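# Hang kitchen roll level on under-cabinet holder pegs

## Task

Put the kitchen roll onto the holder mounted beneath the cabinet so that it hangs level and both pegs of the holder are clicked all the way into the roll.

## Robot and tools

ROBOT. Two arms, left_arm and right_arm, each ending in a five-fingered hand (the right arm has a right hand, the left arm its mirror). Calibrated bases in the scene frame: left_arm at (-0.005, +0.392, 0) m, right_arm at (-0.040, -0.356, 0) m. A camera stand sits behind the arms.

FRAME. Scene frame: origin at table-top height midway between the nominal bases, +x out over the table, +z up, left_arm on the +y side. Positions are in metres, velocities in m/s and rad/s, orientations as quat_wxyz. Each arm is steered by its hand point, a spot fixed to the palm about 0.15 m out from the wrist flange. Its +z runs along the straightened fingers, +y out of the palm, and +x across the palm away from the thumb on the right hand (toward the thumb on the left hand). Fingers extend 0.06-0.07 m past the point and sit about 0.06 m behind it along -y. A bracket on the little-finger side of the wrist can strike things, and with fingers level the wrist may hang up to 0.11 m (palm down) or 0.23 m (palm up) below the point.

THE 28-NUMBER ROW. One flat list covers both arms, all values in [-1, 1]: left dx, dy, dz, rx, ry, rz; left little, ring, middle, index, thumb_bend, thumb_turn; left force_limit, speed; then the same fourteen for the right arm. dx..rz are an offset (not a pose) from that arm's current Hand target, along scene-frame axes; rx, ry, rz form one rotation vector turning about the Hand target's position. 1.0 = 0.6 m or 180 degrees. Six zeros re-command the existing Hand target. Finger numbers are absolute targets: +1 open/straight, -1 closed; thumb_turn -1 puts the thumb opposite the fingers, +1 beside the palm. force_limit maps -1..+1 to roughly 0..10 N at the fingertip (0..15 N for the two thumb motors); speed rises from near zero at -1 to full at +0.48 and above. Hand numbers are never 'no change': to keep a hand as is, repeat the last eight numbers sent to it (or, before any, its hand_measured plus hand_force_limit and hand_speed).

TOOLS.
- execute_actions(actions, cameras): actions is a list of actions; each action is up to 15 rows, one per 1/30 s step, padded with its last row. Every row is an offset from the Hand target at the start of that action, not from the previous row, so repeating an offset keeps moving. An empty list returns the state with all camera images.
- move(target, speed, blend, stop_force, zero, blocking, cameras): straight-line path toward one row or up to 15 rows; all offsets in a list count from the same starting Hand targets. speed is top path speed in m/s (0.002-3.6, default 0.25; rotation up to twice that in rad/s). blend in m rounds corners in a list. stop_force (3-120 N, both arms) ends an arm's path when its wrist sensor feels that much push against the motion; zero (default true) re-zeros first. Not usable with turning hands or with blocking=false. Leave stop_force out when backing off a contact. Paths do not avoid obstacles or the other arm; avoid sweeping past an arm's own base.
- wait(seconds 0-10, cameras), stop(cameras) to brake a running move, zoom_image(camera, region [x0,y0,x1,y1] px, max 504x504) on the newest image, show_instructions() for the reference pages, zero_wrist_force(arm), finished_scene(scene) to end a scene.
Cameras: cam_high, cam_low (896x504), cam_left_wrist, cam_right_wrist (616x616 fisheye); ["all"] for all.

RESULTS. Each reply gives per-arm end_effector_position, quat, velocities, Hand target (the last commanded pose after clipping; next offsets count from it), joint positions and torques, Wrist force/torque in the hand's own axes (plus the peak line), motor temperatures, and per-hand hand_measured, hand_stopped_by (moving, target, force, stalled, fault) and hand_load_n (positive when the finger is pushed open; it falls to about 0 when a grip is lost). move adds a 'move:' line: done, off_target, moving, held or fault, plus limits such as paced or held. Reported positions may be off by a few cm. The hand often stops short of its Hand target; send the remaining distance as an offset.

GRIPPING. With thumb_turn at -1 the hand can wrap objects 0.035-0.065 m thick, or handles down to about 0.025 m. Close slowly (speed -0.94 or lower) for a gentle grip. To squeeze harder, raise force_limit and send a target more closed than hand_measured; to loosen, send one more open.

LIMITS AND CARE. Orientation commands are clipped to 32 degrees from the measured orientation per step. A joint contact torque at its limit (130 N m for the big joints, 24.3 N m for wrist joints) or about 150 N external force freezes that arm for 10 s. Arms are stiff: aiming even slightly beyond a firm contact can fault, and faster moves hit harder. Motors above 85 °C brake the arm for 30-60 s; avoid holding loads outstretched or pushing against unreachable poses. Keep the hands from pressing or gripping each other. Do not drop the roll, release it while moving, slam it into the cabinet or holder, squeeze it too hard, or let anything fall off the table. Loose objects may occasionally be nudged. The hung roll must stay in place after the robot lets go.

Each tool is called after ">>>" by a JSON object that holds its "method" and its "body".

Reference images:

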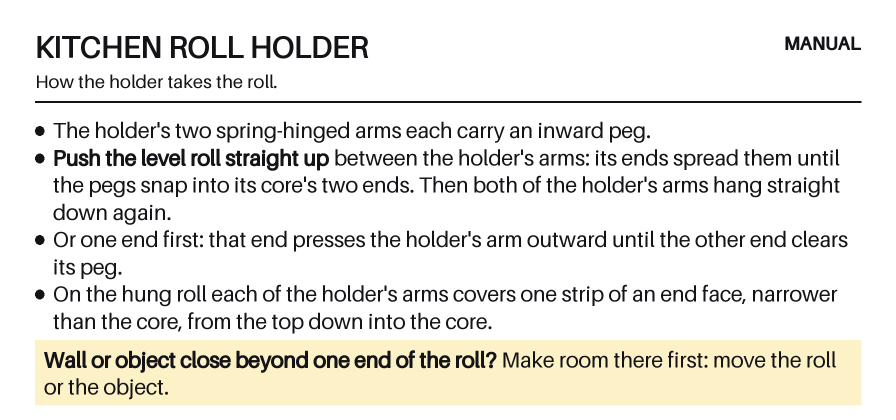

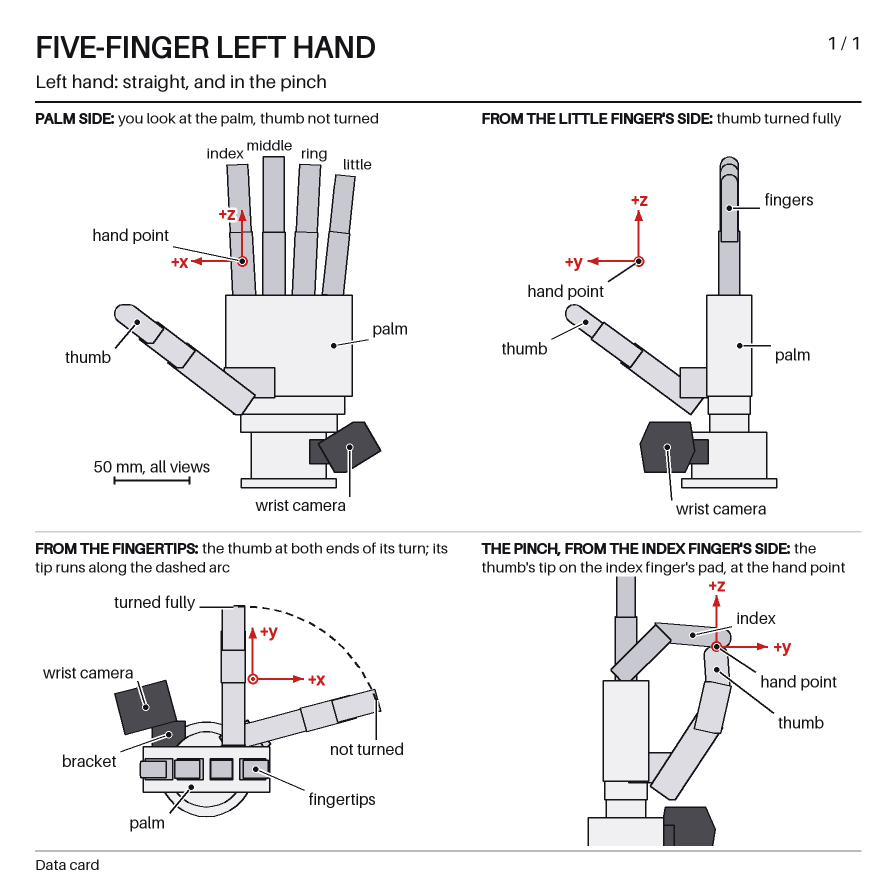

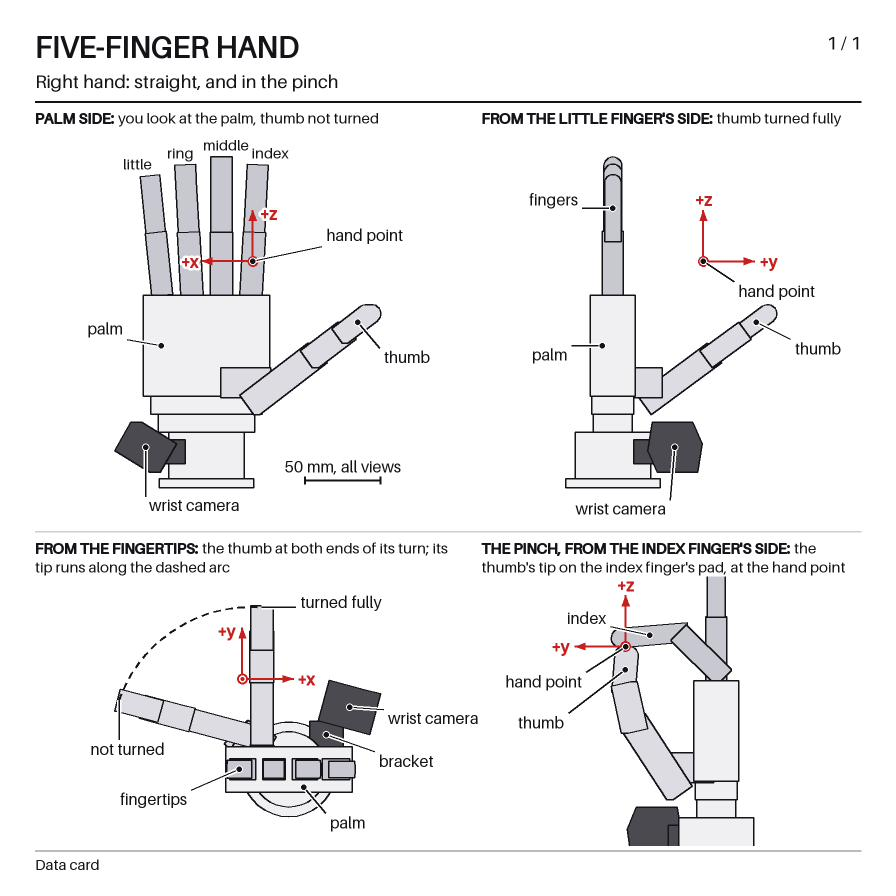

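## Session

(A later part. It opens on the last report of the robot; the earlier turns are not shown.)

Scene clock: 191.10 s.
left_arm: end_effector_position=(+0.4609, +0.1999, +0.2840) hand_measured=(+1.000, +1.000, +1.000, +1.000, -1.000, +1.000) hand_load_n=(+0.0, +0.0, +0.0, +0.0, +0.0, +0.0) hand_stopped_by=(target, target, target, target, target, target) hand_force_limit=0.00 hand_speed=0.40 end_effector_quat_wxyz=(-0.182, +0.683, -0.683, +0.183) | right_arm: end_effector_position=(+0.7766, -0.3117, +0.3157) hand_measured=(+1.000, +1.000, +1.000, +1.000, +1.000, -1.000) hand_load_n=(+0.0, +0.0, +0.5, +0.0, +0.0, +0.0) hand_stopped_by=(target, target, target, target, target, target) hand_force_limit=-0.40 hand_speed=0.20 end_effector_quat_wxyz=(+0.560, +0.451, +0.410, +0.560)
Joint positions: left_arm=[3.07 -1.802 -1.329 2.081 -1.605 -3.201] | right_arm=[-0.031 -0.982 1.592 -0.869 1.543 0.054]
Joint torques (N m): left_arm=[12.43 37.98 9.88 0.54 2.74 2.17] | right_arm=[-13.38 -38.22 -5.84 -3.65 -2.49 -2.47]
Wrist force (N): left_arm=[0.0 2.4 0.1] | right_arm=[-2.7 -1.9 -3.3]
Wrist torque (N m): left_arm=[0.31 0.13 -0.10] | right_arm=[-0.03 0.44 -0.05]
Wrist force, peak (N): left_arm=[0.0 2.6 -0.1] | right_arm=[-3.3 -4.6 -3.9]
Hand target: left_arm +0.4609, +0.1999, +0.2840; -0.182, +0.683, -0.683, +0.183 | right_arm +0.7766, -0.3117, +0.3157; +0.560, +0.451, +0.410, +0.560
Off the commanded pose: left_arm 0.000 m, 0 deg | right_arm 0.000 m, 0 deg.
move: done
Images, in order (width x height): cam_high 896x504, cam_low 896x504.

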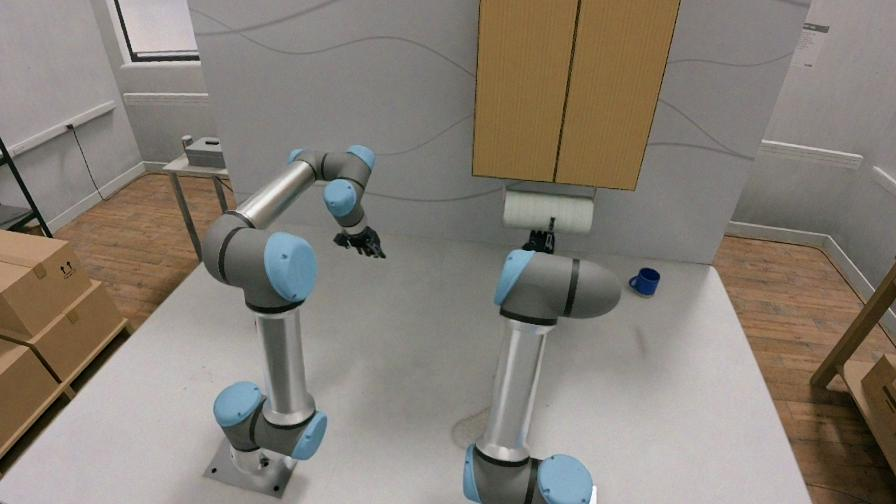

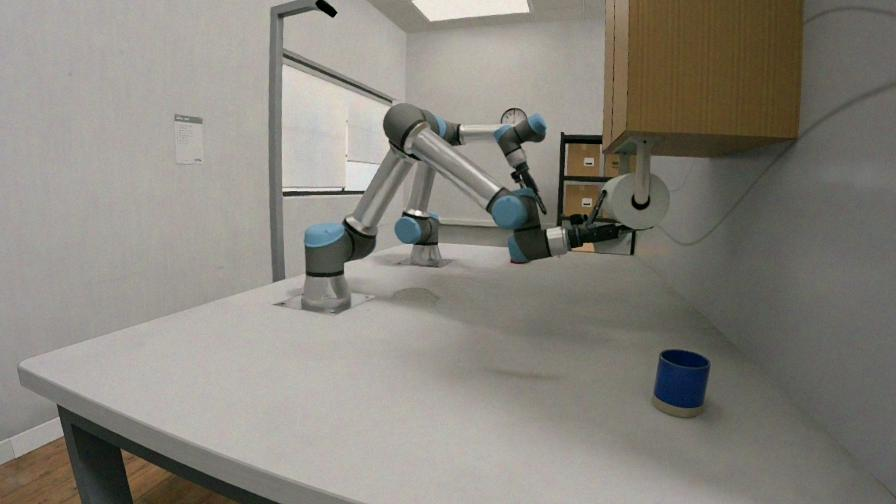

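>>> {"method": "move", "body": {"target": [[0,0,0,0,0,0,1,1,1,1,-1,1,0,0.4,0,0,-0.01,-0.0044,0,0,1,1,1,1,1,-1,-0.4,0.2]], "speed": 0.03, "stop_force": 12, "cameras": ["cam_high","cam_low"]}}

>>> {"method": "zoom_image", "body": {"camera": "cam_high", "region": [480, 160, 620, 260]}}

>>> {"method": "zoom_image", "body": {"camera": "cam_low", "region": [580, 160, 680, 260]}}

Scene clock: 193.10 s.
left_arm: end_effector_position=(+0.4609, +0.1999, +0.2840) hand_measured=(+1.000, +1.000, +1.000, +1.000, -1.000, +1.000) hand_load_n=(+0.0, +0.0, +0.0, +0.0, +0.0, +0.0) hand_stopped_by=(target, target, target, target, target, target) hand_force_limit=0.00 hand_speed=0.40 end_effector_quat_wxyz=(-0.182, +0.683, -0.683, +0.183) | right_arm: end_effector_position=(+0.7766, -0.3117, +0.3097) hand_measured=(+1.000, +1.000, +1.000, +1.000, +1.000, -1.000) hand_load_n=(+0.0, +0.0, +0.0, +0.0, +0.0, +0.0) hand_stopped_by=(target, target, target, target, target, target) hand_force_limit=-0.40 hand_speed=0.20 end_effector_quat_wxyz=(+0.564, +0.447, +0.414, +0.557)
Joint positions: left_arm=[3.07 -1.802 -1.329 2.081 -1.605 -3.201] | right_arm=[-0.034 -0.974 1.598 -0.884 1.536 0.042]
Joint torques (N m): left_arm=[12.64 38.23 10.33 0.58 2.61 2.18] | right_arm=[-13.6 -38.57 -5.16 -3.71 -2.39 -2.52]
Wrist force (N): left_arm=[0.1 2.4 -0.1] | right_arm=[-2.6 -1.8 -3.5]
Wrist torque (N m): left_arm=[0.31 0.09 -0.09] | right_arm=[-0.03 0.43 -0.04]
Wrist force, peak (N): left_arm=[0.1 2.6 -0.1] | right_arm=[-2.6 -2.1 -3.7]
Hand target: left_arm +0.4609, +0.1999, +0.2840; -0.182, +0.683, -0.683, +0.183 | right_arm +0.7766, -0.3117, +0.3097; +0.564, +0.447, +0.414, +0.557
Off the commanded pose: left_arm 0.000 m, 0 deg | right_arm 0.000 m, 0 deg.
move: done
Images, in order (width x height): cam_high 896x504, cam_low 896x504.

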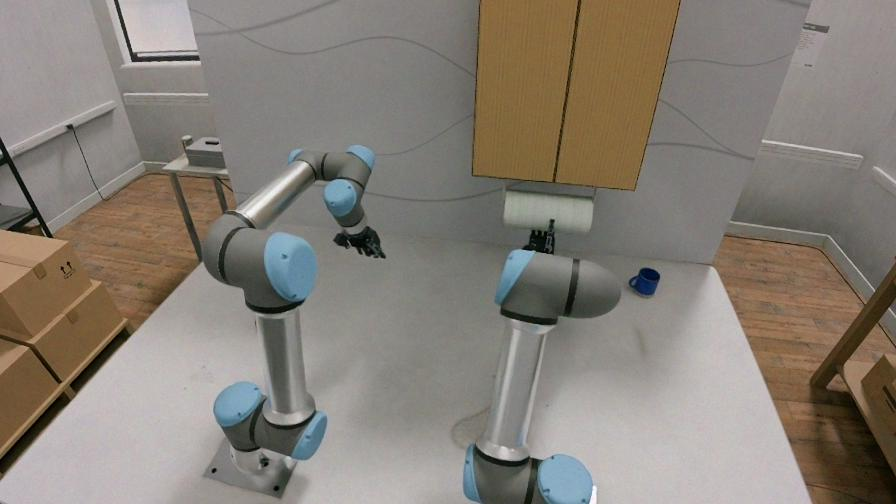

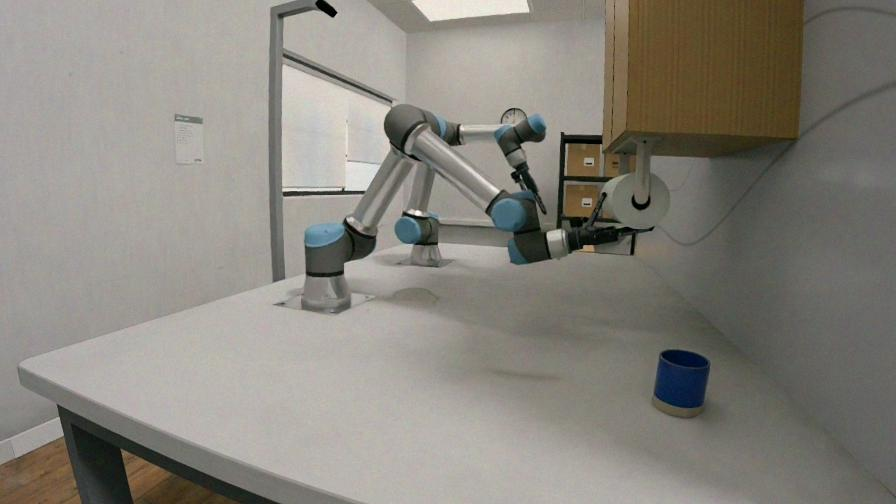

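Scaled by 3.600.

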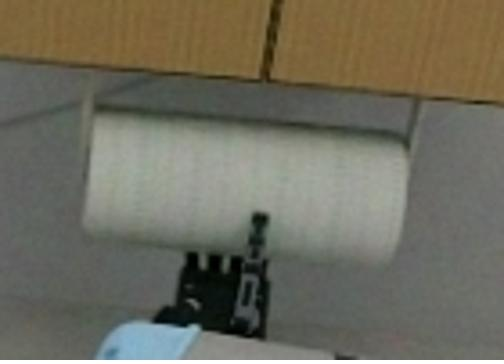

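Scaled by 5.040.

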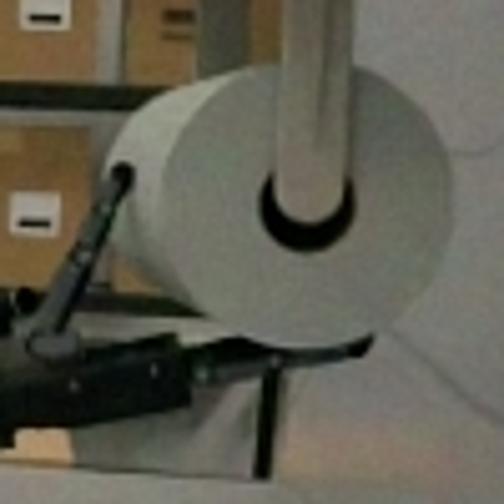

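>>> {"method": "move", "body": {"target": [[0,0,0,0,0,0,1,1,1,1,-1,1,0,0.4,0,0,-0.05,0,0,0,1,1,1,1,1,-1,-0.4,0.2]], "speed": 0.05, "cameras": ["all"]}}

>>> {"method": "zoom_image", "body": {"camera": "cam_high", "region": [495, 175, 605, 245]}}

>>> {"method": "zoom_image", "body": {"camera": "cam_low", "region": [600, 150, 680, 230]}}

Scene clock: 194.87 s.
left_arm: end_effector_position=(+0.4609, +0.1999, +0.2840) hand_measured=(+1.000, +1.000, +1.000, +1.000, -1.000, +1.000) hand_load_n=(+0.0, +0.0, +0.0, +0.0, +0.0, +0.0) hand_stopped_by=(target, target, target, target, target, target) hand_force_limit=0.00 hand_speed=0.40 end_effector_quat_wxyz=(-0.182, +0.683, -0.683, +0.183) | right_arm: end_effector_position=(+0.7766, -0.3117, +0.2798) hand_measured=(+1.000, +1.000, +1.000, +1.000, +1.000, -1.000) hand_load_n=(+0.0, +0.0, +0.0, +0.0, +0.0, +0.0) hand_stopped_by=(target, target, target, target, target, target) hand_force_limit=-0.40 hand_speed=0.20 end_effector_quat_wxyz=(+0.564, +0.447, +0.414, +0.557)
Joint positions: left_arm=[3.07 -1.802 -1.329 2.081 -1.605 -3.201] | right_arm=[-0.034 -0.931 1.617 -0.946 1.536 0.042]
Joint torques (N m): left_arm=[12.37 38.29 10.1 0.57 2.71 2.15] | right_arm=[-11.42 -38.71 -3.96 -4.07 -1.2 -2.28]
Wrist force (N): left_arm=[0.1 2.3 0.1] | right_arm=[-2.9 -2.4 -3.3]
Wrist torque (N m): left_arm=[0.29 0.11 -0.09] | right_arm=[-0.10 0.47 -0.07]
Wrist force, peak (N): left_arm=[-0.1 2.6 0.0] | right_arm=[-2.6 -2.4 -3.7]
Hand target: left_arm +0.4609, +0.1999, +0.2840; -0.182, +0.683, -0.683, +0.183 | right_arm +0.7766, -0.3117, +0.2797; +0.564, +0.447, +0.414, +0.557
Off the commanded pose: left_arm 0.000 m, 0 deg | right_arm 0.000 m, 0 deg.
move: done
camera_calibration:
cam_left_wrist: T_world_to_cam=[[0.829615, -0.328006, 0.451831, -0.439346], [-0.493603, -0.809086, 0.318959, 0.294905], [0.260949, -0.487638, -0.833135, 0.32684], [0, 0, 0, 1]] pos_world=[0.424766, 0.253876, 0.37675]
cam_right_wrist: T_world_to_cam=[[-0.231979, 0.259549, 0.937454, -0.0061062], [-0.565158, -0.820353, 0.0872753, 0.163414], [0.791696, -0.509563, 0.336991, -0.753273], [0, 0, 0, 1]] pos_world=[0.687302, -0.248198, 0.245308]

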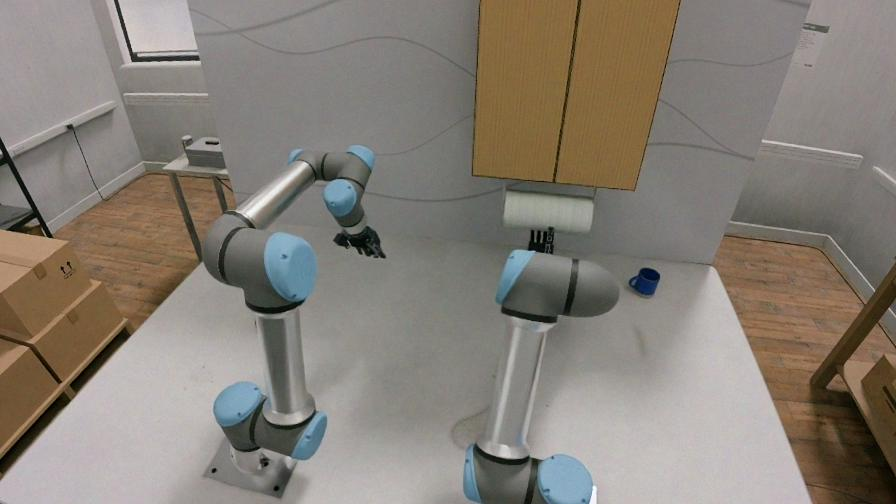

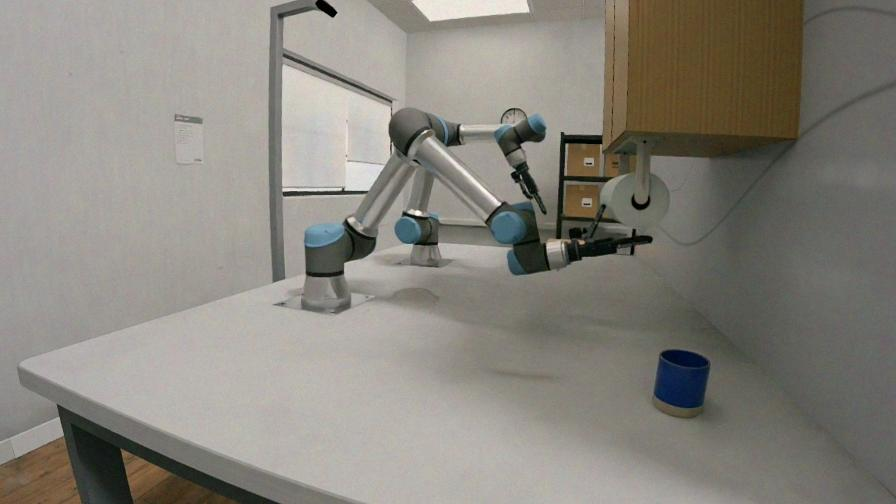

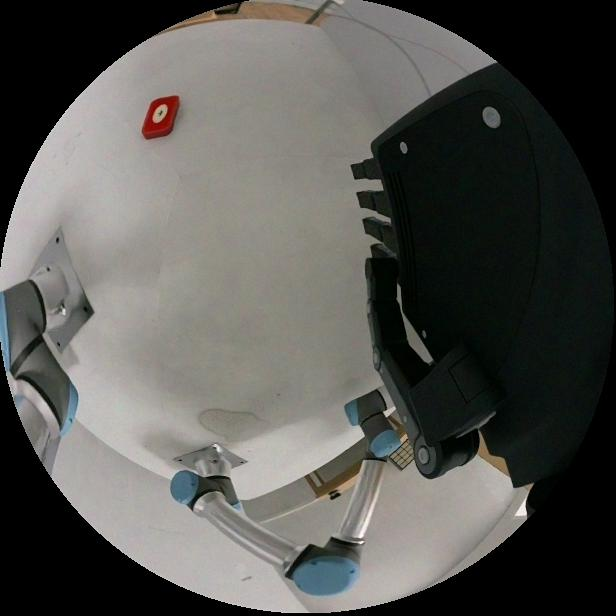

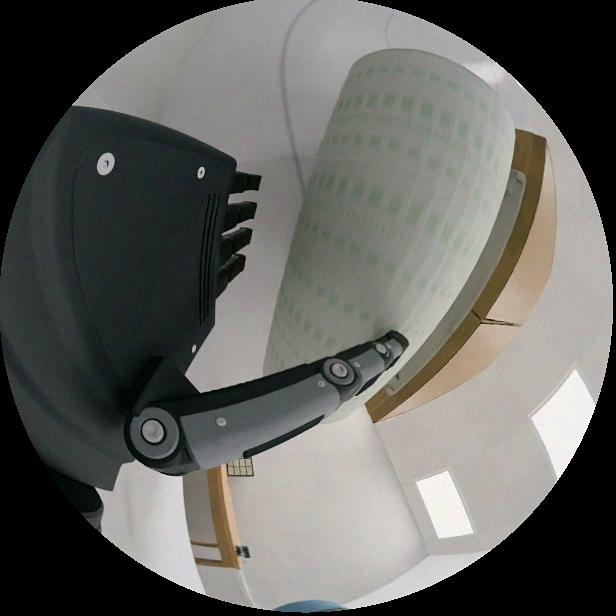

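Scaled by 4.582.

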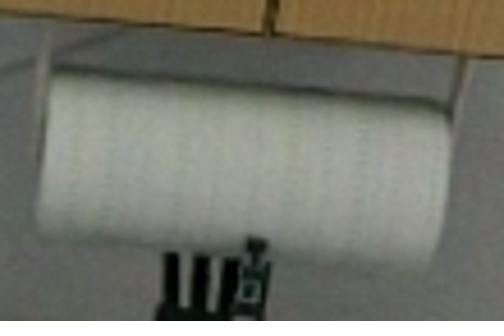

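Scaled by 6.300.

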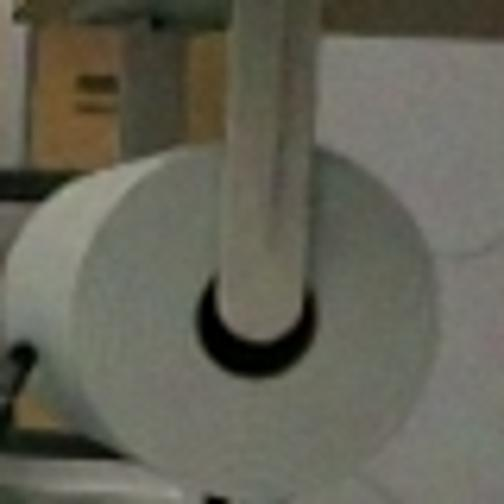

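>>> {"method": "zoom_image", "body": {"camera": "cam_right_wrist", "region": [340, 30, 530, 220]}}

>>> {"method": "move", "body": {"target": [0,0,0,0,0,0,1,1,1,1,-1,1,0,0.4,0,0.1333,-0.0833,0,0,0,1,1,1,1,1,-1,-0.4,0.2], "speed": 0.1, "cameras": ["cam_right_wrist"]}}

>>> {"method": "zoom_image", "body": {"camera": "cam_right_wrist", "region": [300, 30, 530, 260]}}

Scaled by 2.653 from the camera's 616x616 image, which has a finer 880x880 frame.

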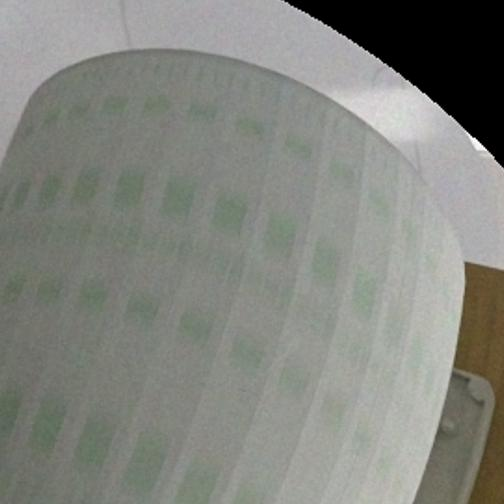

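Scene clock: 197.13 s.
left_arm: end_effector_position=(+0.4609, +0.1999, +0.2840) hand_measured=(+1.000, +1.000, +1.000, +1.000, -1.000, +1.000) hand_load_n=(+0.0, +0.0, +0.0, +0.0, +0.0, +0.0) hand_stopped_by=(target, target, target, target, target, target) hand_force_limit=0.00 hand_speed=0.40 end_effector_quat_wxyz=(-0.182, +0.683, -0.683, +0.183) | right_arm: end_effector_position=(+0.7765, -0.2319, +0.2298) hand_measured=(+1.000, +1.000, +1.000, +1.000, +1.000, -1.000) hand_load_n=(+0.0, +0.0, +0.0, +0.0, +0.0, +0.0) hand_stopped_by=(target, target, target, target, target, target) hand_force_limit=-0.40 hand_speed=0.20 end_effector_quat_wxyz=(+0.564, +0.447, +0.414, +0.557)
Joint positions: left_arm=[3.07 -1.802 -1.329 2.081 -1.605 -3.201] | right_arm=[0.101 -0.823 1.58 -1.018 1.667 0.007]
Joint torques (N m): left_arm=[12.39 37.74 10.38 0.66 2.58 2.13] | right_arm=[12.06 -42.84 -28.82 -3.85 2.37 -2.62]
Wrist force (N): left_arm=[0.0 2.4 0.0] | right_arm=[-2.8 -1.9 -3.5]
Wrist torque (N m): left_arm=[0.31 0.11 -0.10] | right_arm=[-0.01 0.48 -0.06]
Wrist force, peak (N): left_arm=[0.0 2.6 0.1] | right_arm=[-2.8 -2.5 -3.6]
Hand target: left_arm +0.4609, +0.1999, +0.2840; -0.182, +0.683, -0.683, +0.183 | right_arm +0.7766, -0.2318, +0.2297; +0.564, +0.447, +0.414, +0.557
Off the commanded pose: left_arm 0.000 m, 0 deg | right_arm 0.000 m, 0 deg.
move: done
camera_calibration:
cam_right_wrist: T_world_to_cam=[[-0.232013, 0.259543, 0.937447, 0.0201717], [-0.565088, -0.820401, 0.0872816, 0.233194], [0.791736, -0.50949, 0.337008, -0.695745], [0, 0, 0, 1]] pos_world=[0.687302, -0.168398, 0.195208]
Images, in order (width x height): cam_right_wrist 616x616.

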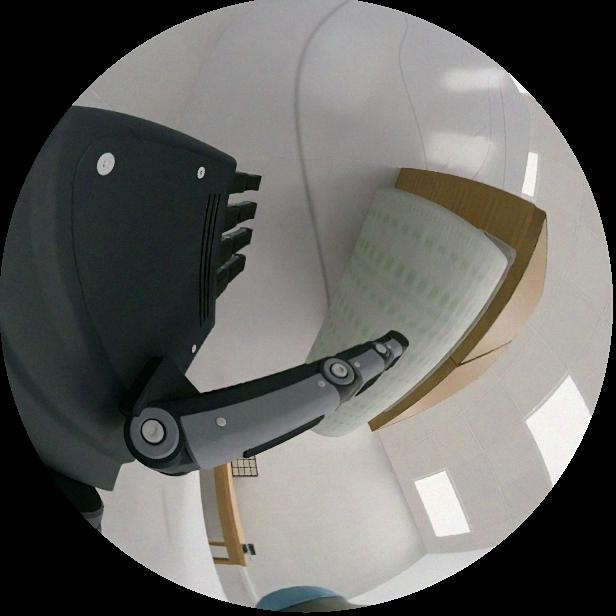

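Scaled by 2.191 from the camera's 616x616 image, which has a finer 880x880 frame.

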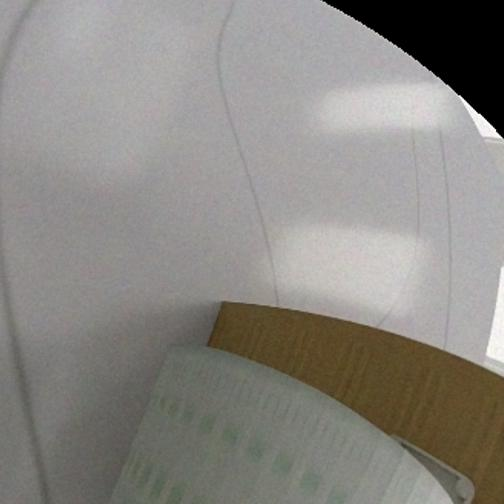

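>>> {"method": "move", "body": {"target": [0,0,0,0,0,0,1,1,1,1,-1,1,0,0.4,-0.05,0.3,0,0,0,0,1,1,1,1,1,-1,-0.4,0.2], "speed": 0.15, "cameras": ["cam_right_wrist","cam_high"]}}

>>> {"method": "zoom_image", "body": {"camera": "cam_right_wrist", "region": [330, 200, 530, 400]}}

>>> {"method": "zoom_image", "body": {"camera": "cam_high", "region": [495, 175, 605, 245]}}

Scene clock: 199.40 s.
left_arm: end_effector_position=(+0.4609, +0.1999, +0.2840) hand_measured=(+1.000, +1.000, +1.000, +1.000, -1.000, +1.000) hand_load_n=(+0.0, +0.0, +0.0, +0.0, +0.0, +0.0) hand_stopped_by=(target, target, target, target, target, target) hand_force_limit=0.00 hand_speed=0.40 end_effector_quat_wxyz=(-0.182, +0.683, -0.683, +0.183) | right_arm: end_effector_position=(+0.7466, -0.0519, +0.2297) hand_measured=(+1.000, +1.000, +1.000, +1.000, +1.000, -1.000) hand_load_n=(+0.0, +0.0, +0.0, +0.0, +0.0, +0.0) hand_stopped_by=(target, target, target, target, target, target) hand_force_limit=-0.40 hand_speed=0.20 end_effector_quat_wxyz=(+0.564, +0.447, +0.414, +0.557)
Joint positions: left_arm=[3.07 -1.802 -1.329 2.081 -1.605 -3.201] | right_arm=[0.395 -0.743 1.42 -0.957 1.95 -0.073]
Joint torques (N m): left_arm=[12.32 37.64 10.16 0.58 2.64 2.12] | right_arm=[12.14 -45.61 -30.86 0.24 2.62 -2.66]
Wrist force (N): left_arm=[0.2 2.5 0.0] | right_arm=[-2.6 -1.8 -3.1]
Wrist torque (N m): left_arm=[0.33 0.08 -0.09] | right_arm=[-0.01 0.44 -0.05]
Wrist force, peak (N): left_arm=[0.1 2.5 -0.1] | right_arm=[-3.2 -2.5 -3.4]
Hand target: left_arm +0.4609, +0.1999, +0.2840; -0.182, +0.683, -0.683, +0.183 | right_arm +0.7466, -0.0518, +0.2297; +0.564, +0.447, +0.414, +0.557
Off the commanded pose: left_arm 0.000 m, 0 deg | right_arm 0.000 m, 0 deg.
move: done
camera_calibration:
cam_right_wrist: T_world_to_cam=[[-0.232086, 0.259592, 0.937416, -0.0333585], [-0.565095, -0.820396, 0.0872796, 0.363927], [0.791709, -0.509472, 0.337097, -0.580251], [0, 0, 0, 1]] pos_world=[0.657301, 0.0116017, 0.195108]
Images, in order (width x height): cam_high 896x504, cam_right_wrist 616x616.

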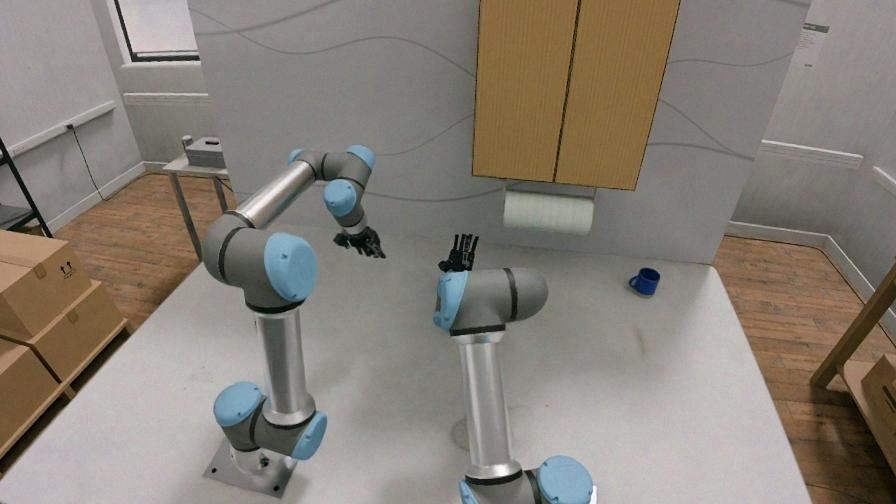

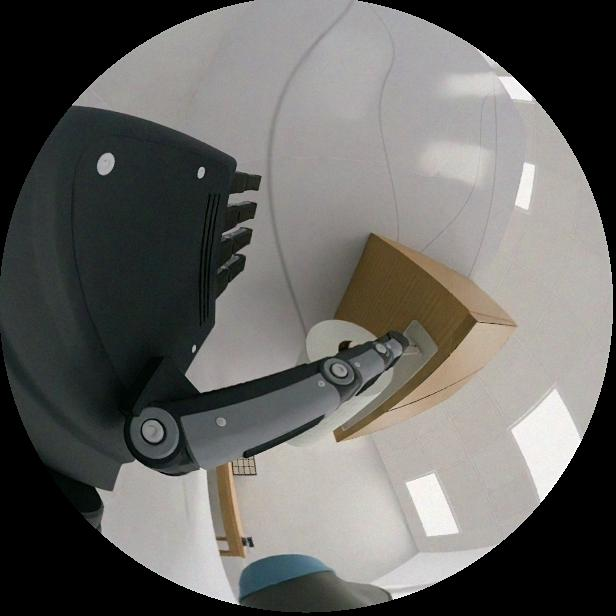

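Scaled by 2.520 from the camera's 616x616 image, which has a finer 880x880 frame.

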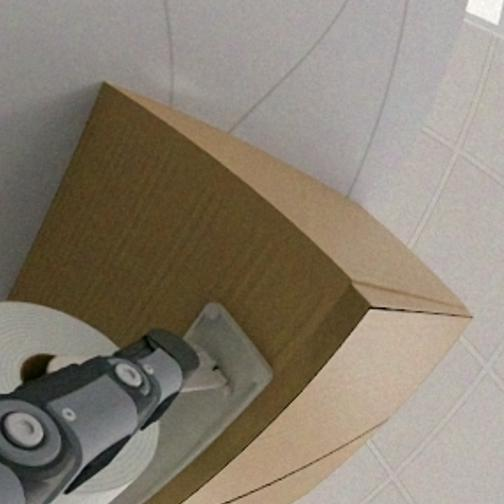

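Scaled by 4.582.

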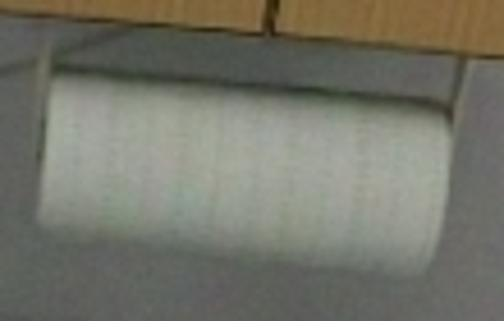

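>>> {"method": "move", "body": {"target": [0,0,0,0,0,0,1,1,1,1,-1,1,0,0.4,0,0.0,0,0,0,0,1,1,1,1,1,1,-0.4,0.4], "cameras": ["cam_right_wrist"]}}

>>> {"method": "zoom_image", "body": {"camera": "cam_right_wrist", "region": [290, 300, 440, 450]}}

Scene clock: 200.87 s.
left_arm: end_effector_position=(+0.4609, +0.1999, +0.2840) hand_measured=(+1.000, +1.000, +1.000, +1.000, -1.000, +1.000) hand_load_n=(+0.0, +0.0, +0.0, +0.0, +0.0, +0.5) hand_stopped_by=(target, target, target, target, target, target) hand_force_limit=0.00 hand_speed=0.40 end_effector_quat_wxyz=(-0.182, +0.683, -0.683, +0.183) | right_arm: end_effector_position=(+0.7466, -0.0518, +0.2297) hand_measured=(+1.000, +1.000, +1.000, +1.000, +1.000, +1.000) hand_load_n=(+0.5, +0.0, +0.0, +0.0, +0.0, +0.0) hand_stopped_by=(target, target, target, target, target, target) hand_force_limit=-0.40 hand_speed=0.40 end_effector_quat_wxyz=(+0.564, +0.447, +0.414, +0.557)
Joint positions: left_arm=[3.07 -1.802 -1.329 2.081 -1.605 -3.201] | right_arm=[0.395 -0.743 1.42 -0.957 1.95 -0.073]
Joint torques (N m): left_arm=[12.32 37.72 10.37 0.54 2.62 2.1] | right_arm=[11.41 -45.51 -30.49 0.26 2.11 -2.33]
Wrist force (N): left_arm=[0.2 2.5 0.0] | right_arm=[-2.5 -1.8 -3.8]
Wrist torque (N m): left_arm=[0.33 0.09 -0.09] | right_arm=[0.02 0.44 -0.04]
Wrist force, peak (N): left_arm=[0.3 2.5 0.1] | right_arm=[-2.5 -1.8 -3.8]
Hand target: left_arm +0.4609, +0.1999, +0.2840; -0.182, +0.683, -0.683, +0.183 | right_arm +0.7466, -0.0518, +0.2297; +0.564, +0.447, +0.414, +0.557
Off the commanded pose: left_arm 0.000 m, 0 deg | right_arm 0.000 m, 0 deg.
move: done
camera_calibration:
cam_right_wrist: T_world_to_cam=[[-0.231979, 0.259549, 0.937454, -0.033488], [-0.565158, -0.820353, 0.0872753, 0.364133], [0.791696, -0.509563, 0.336991, -0.580119], [0, 0, 0, 1]] pos_world=[0.657302, 0.0118018, 0.195108]
Images, in order (width x height): cam_right_wrist 616x616.

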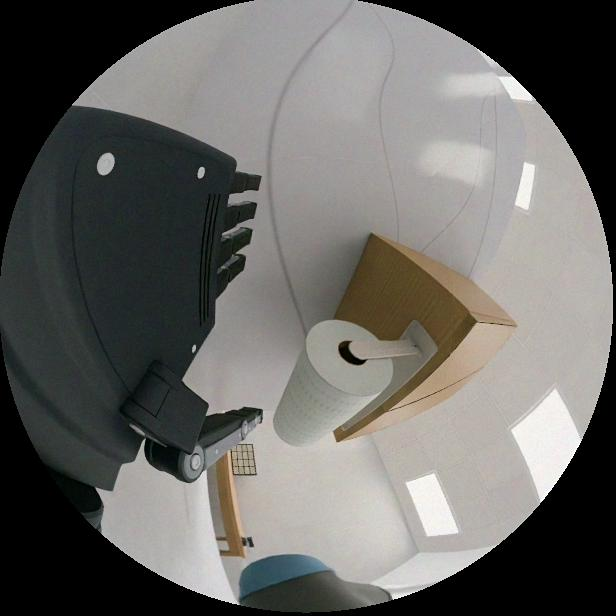

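Scaled by 3.360 from the camera's 616x616 image, which has a finer 880x880 frame.

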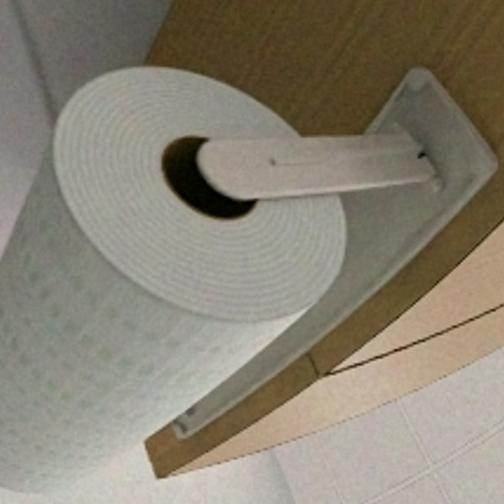

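>>> {"method": "finished_scene", "body": {"scene": 2}}

The scene is finished: the task was done.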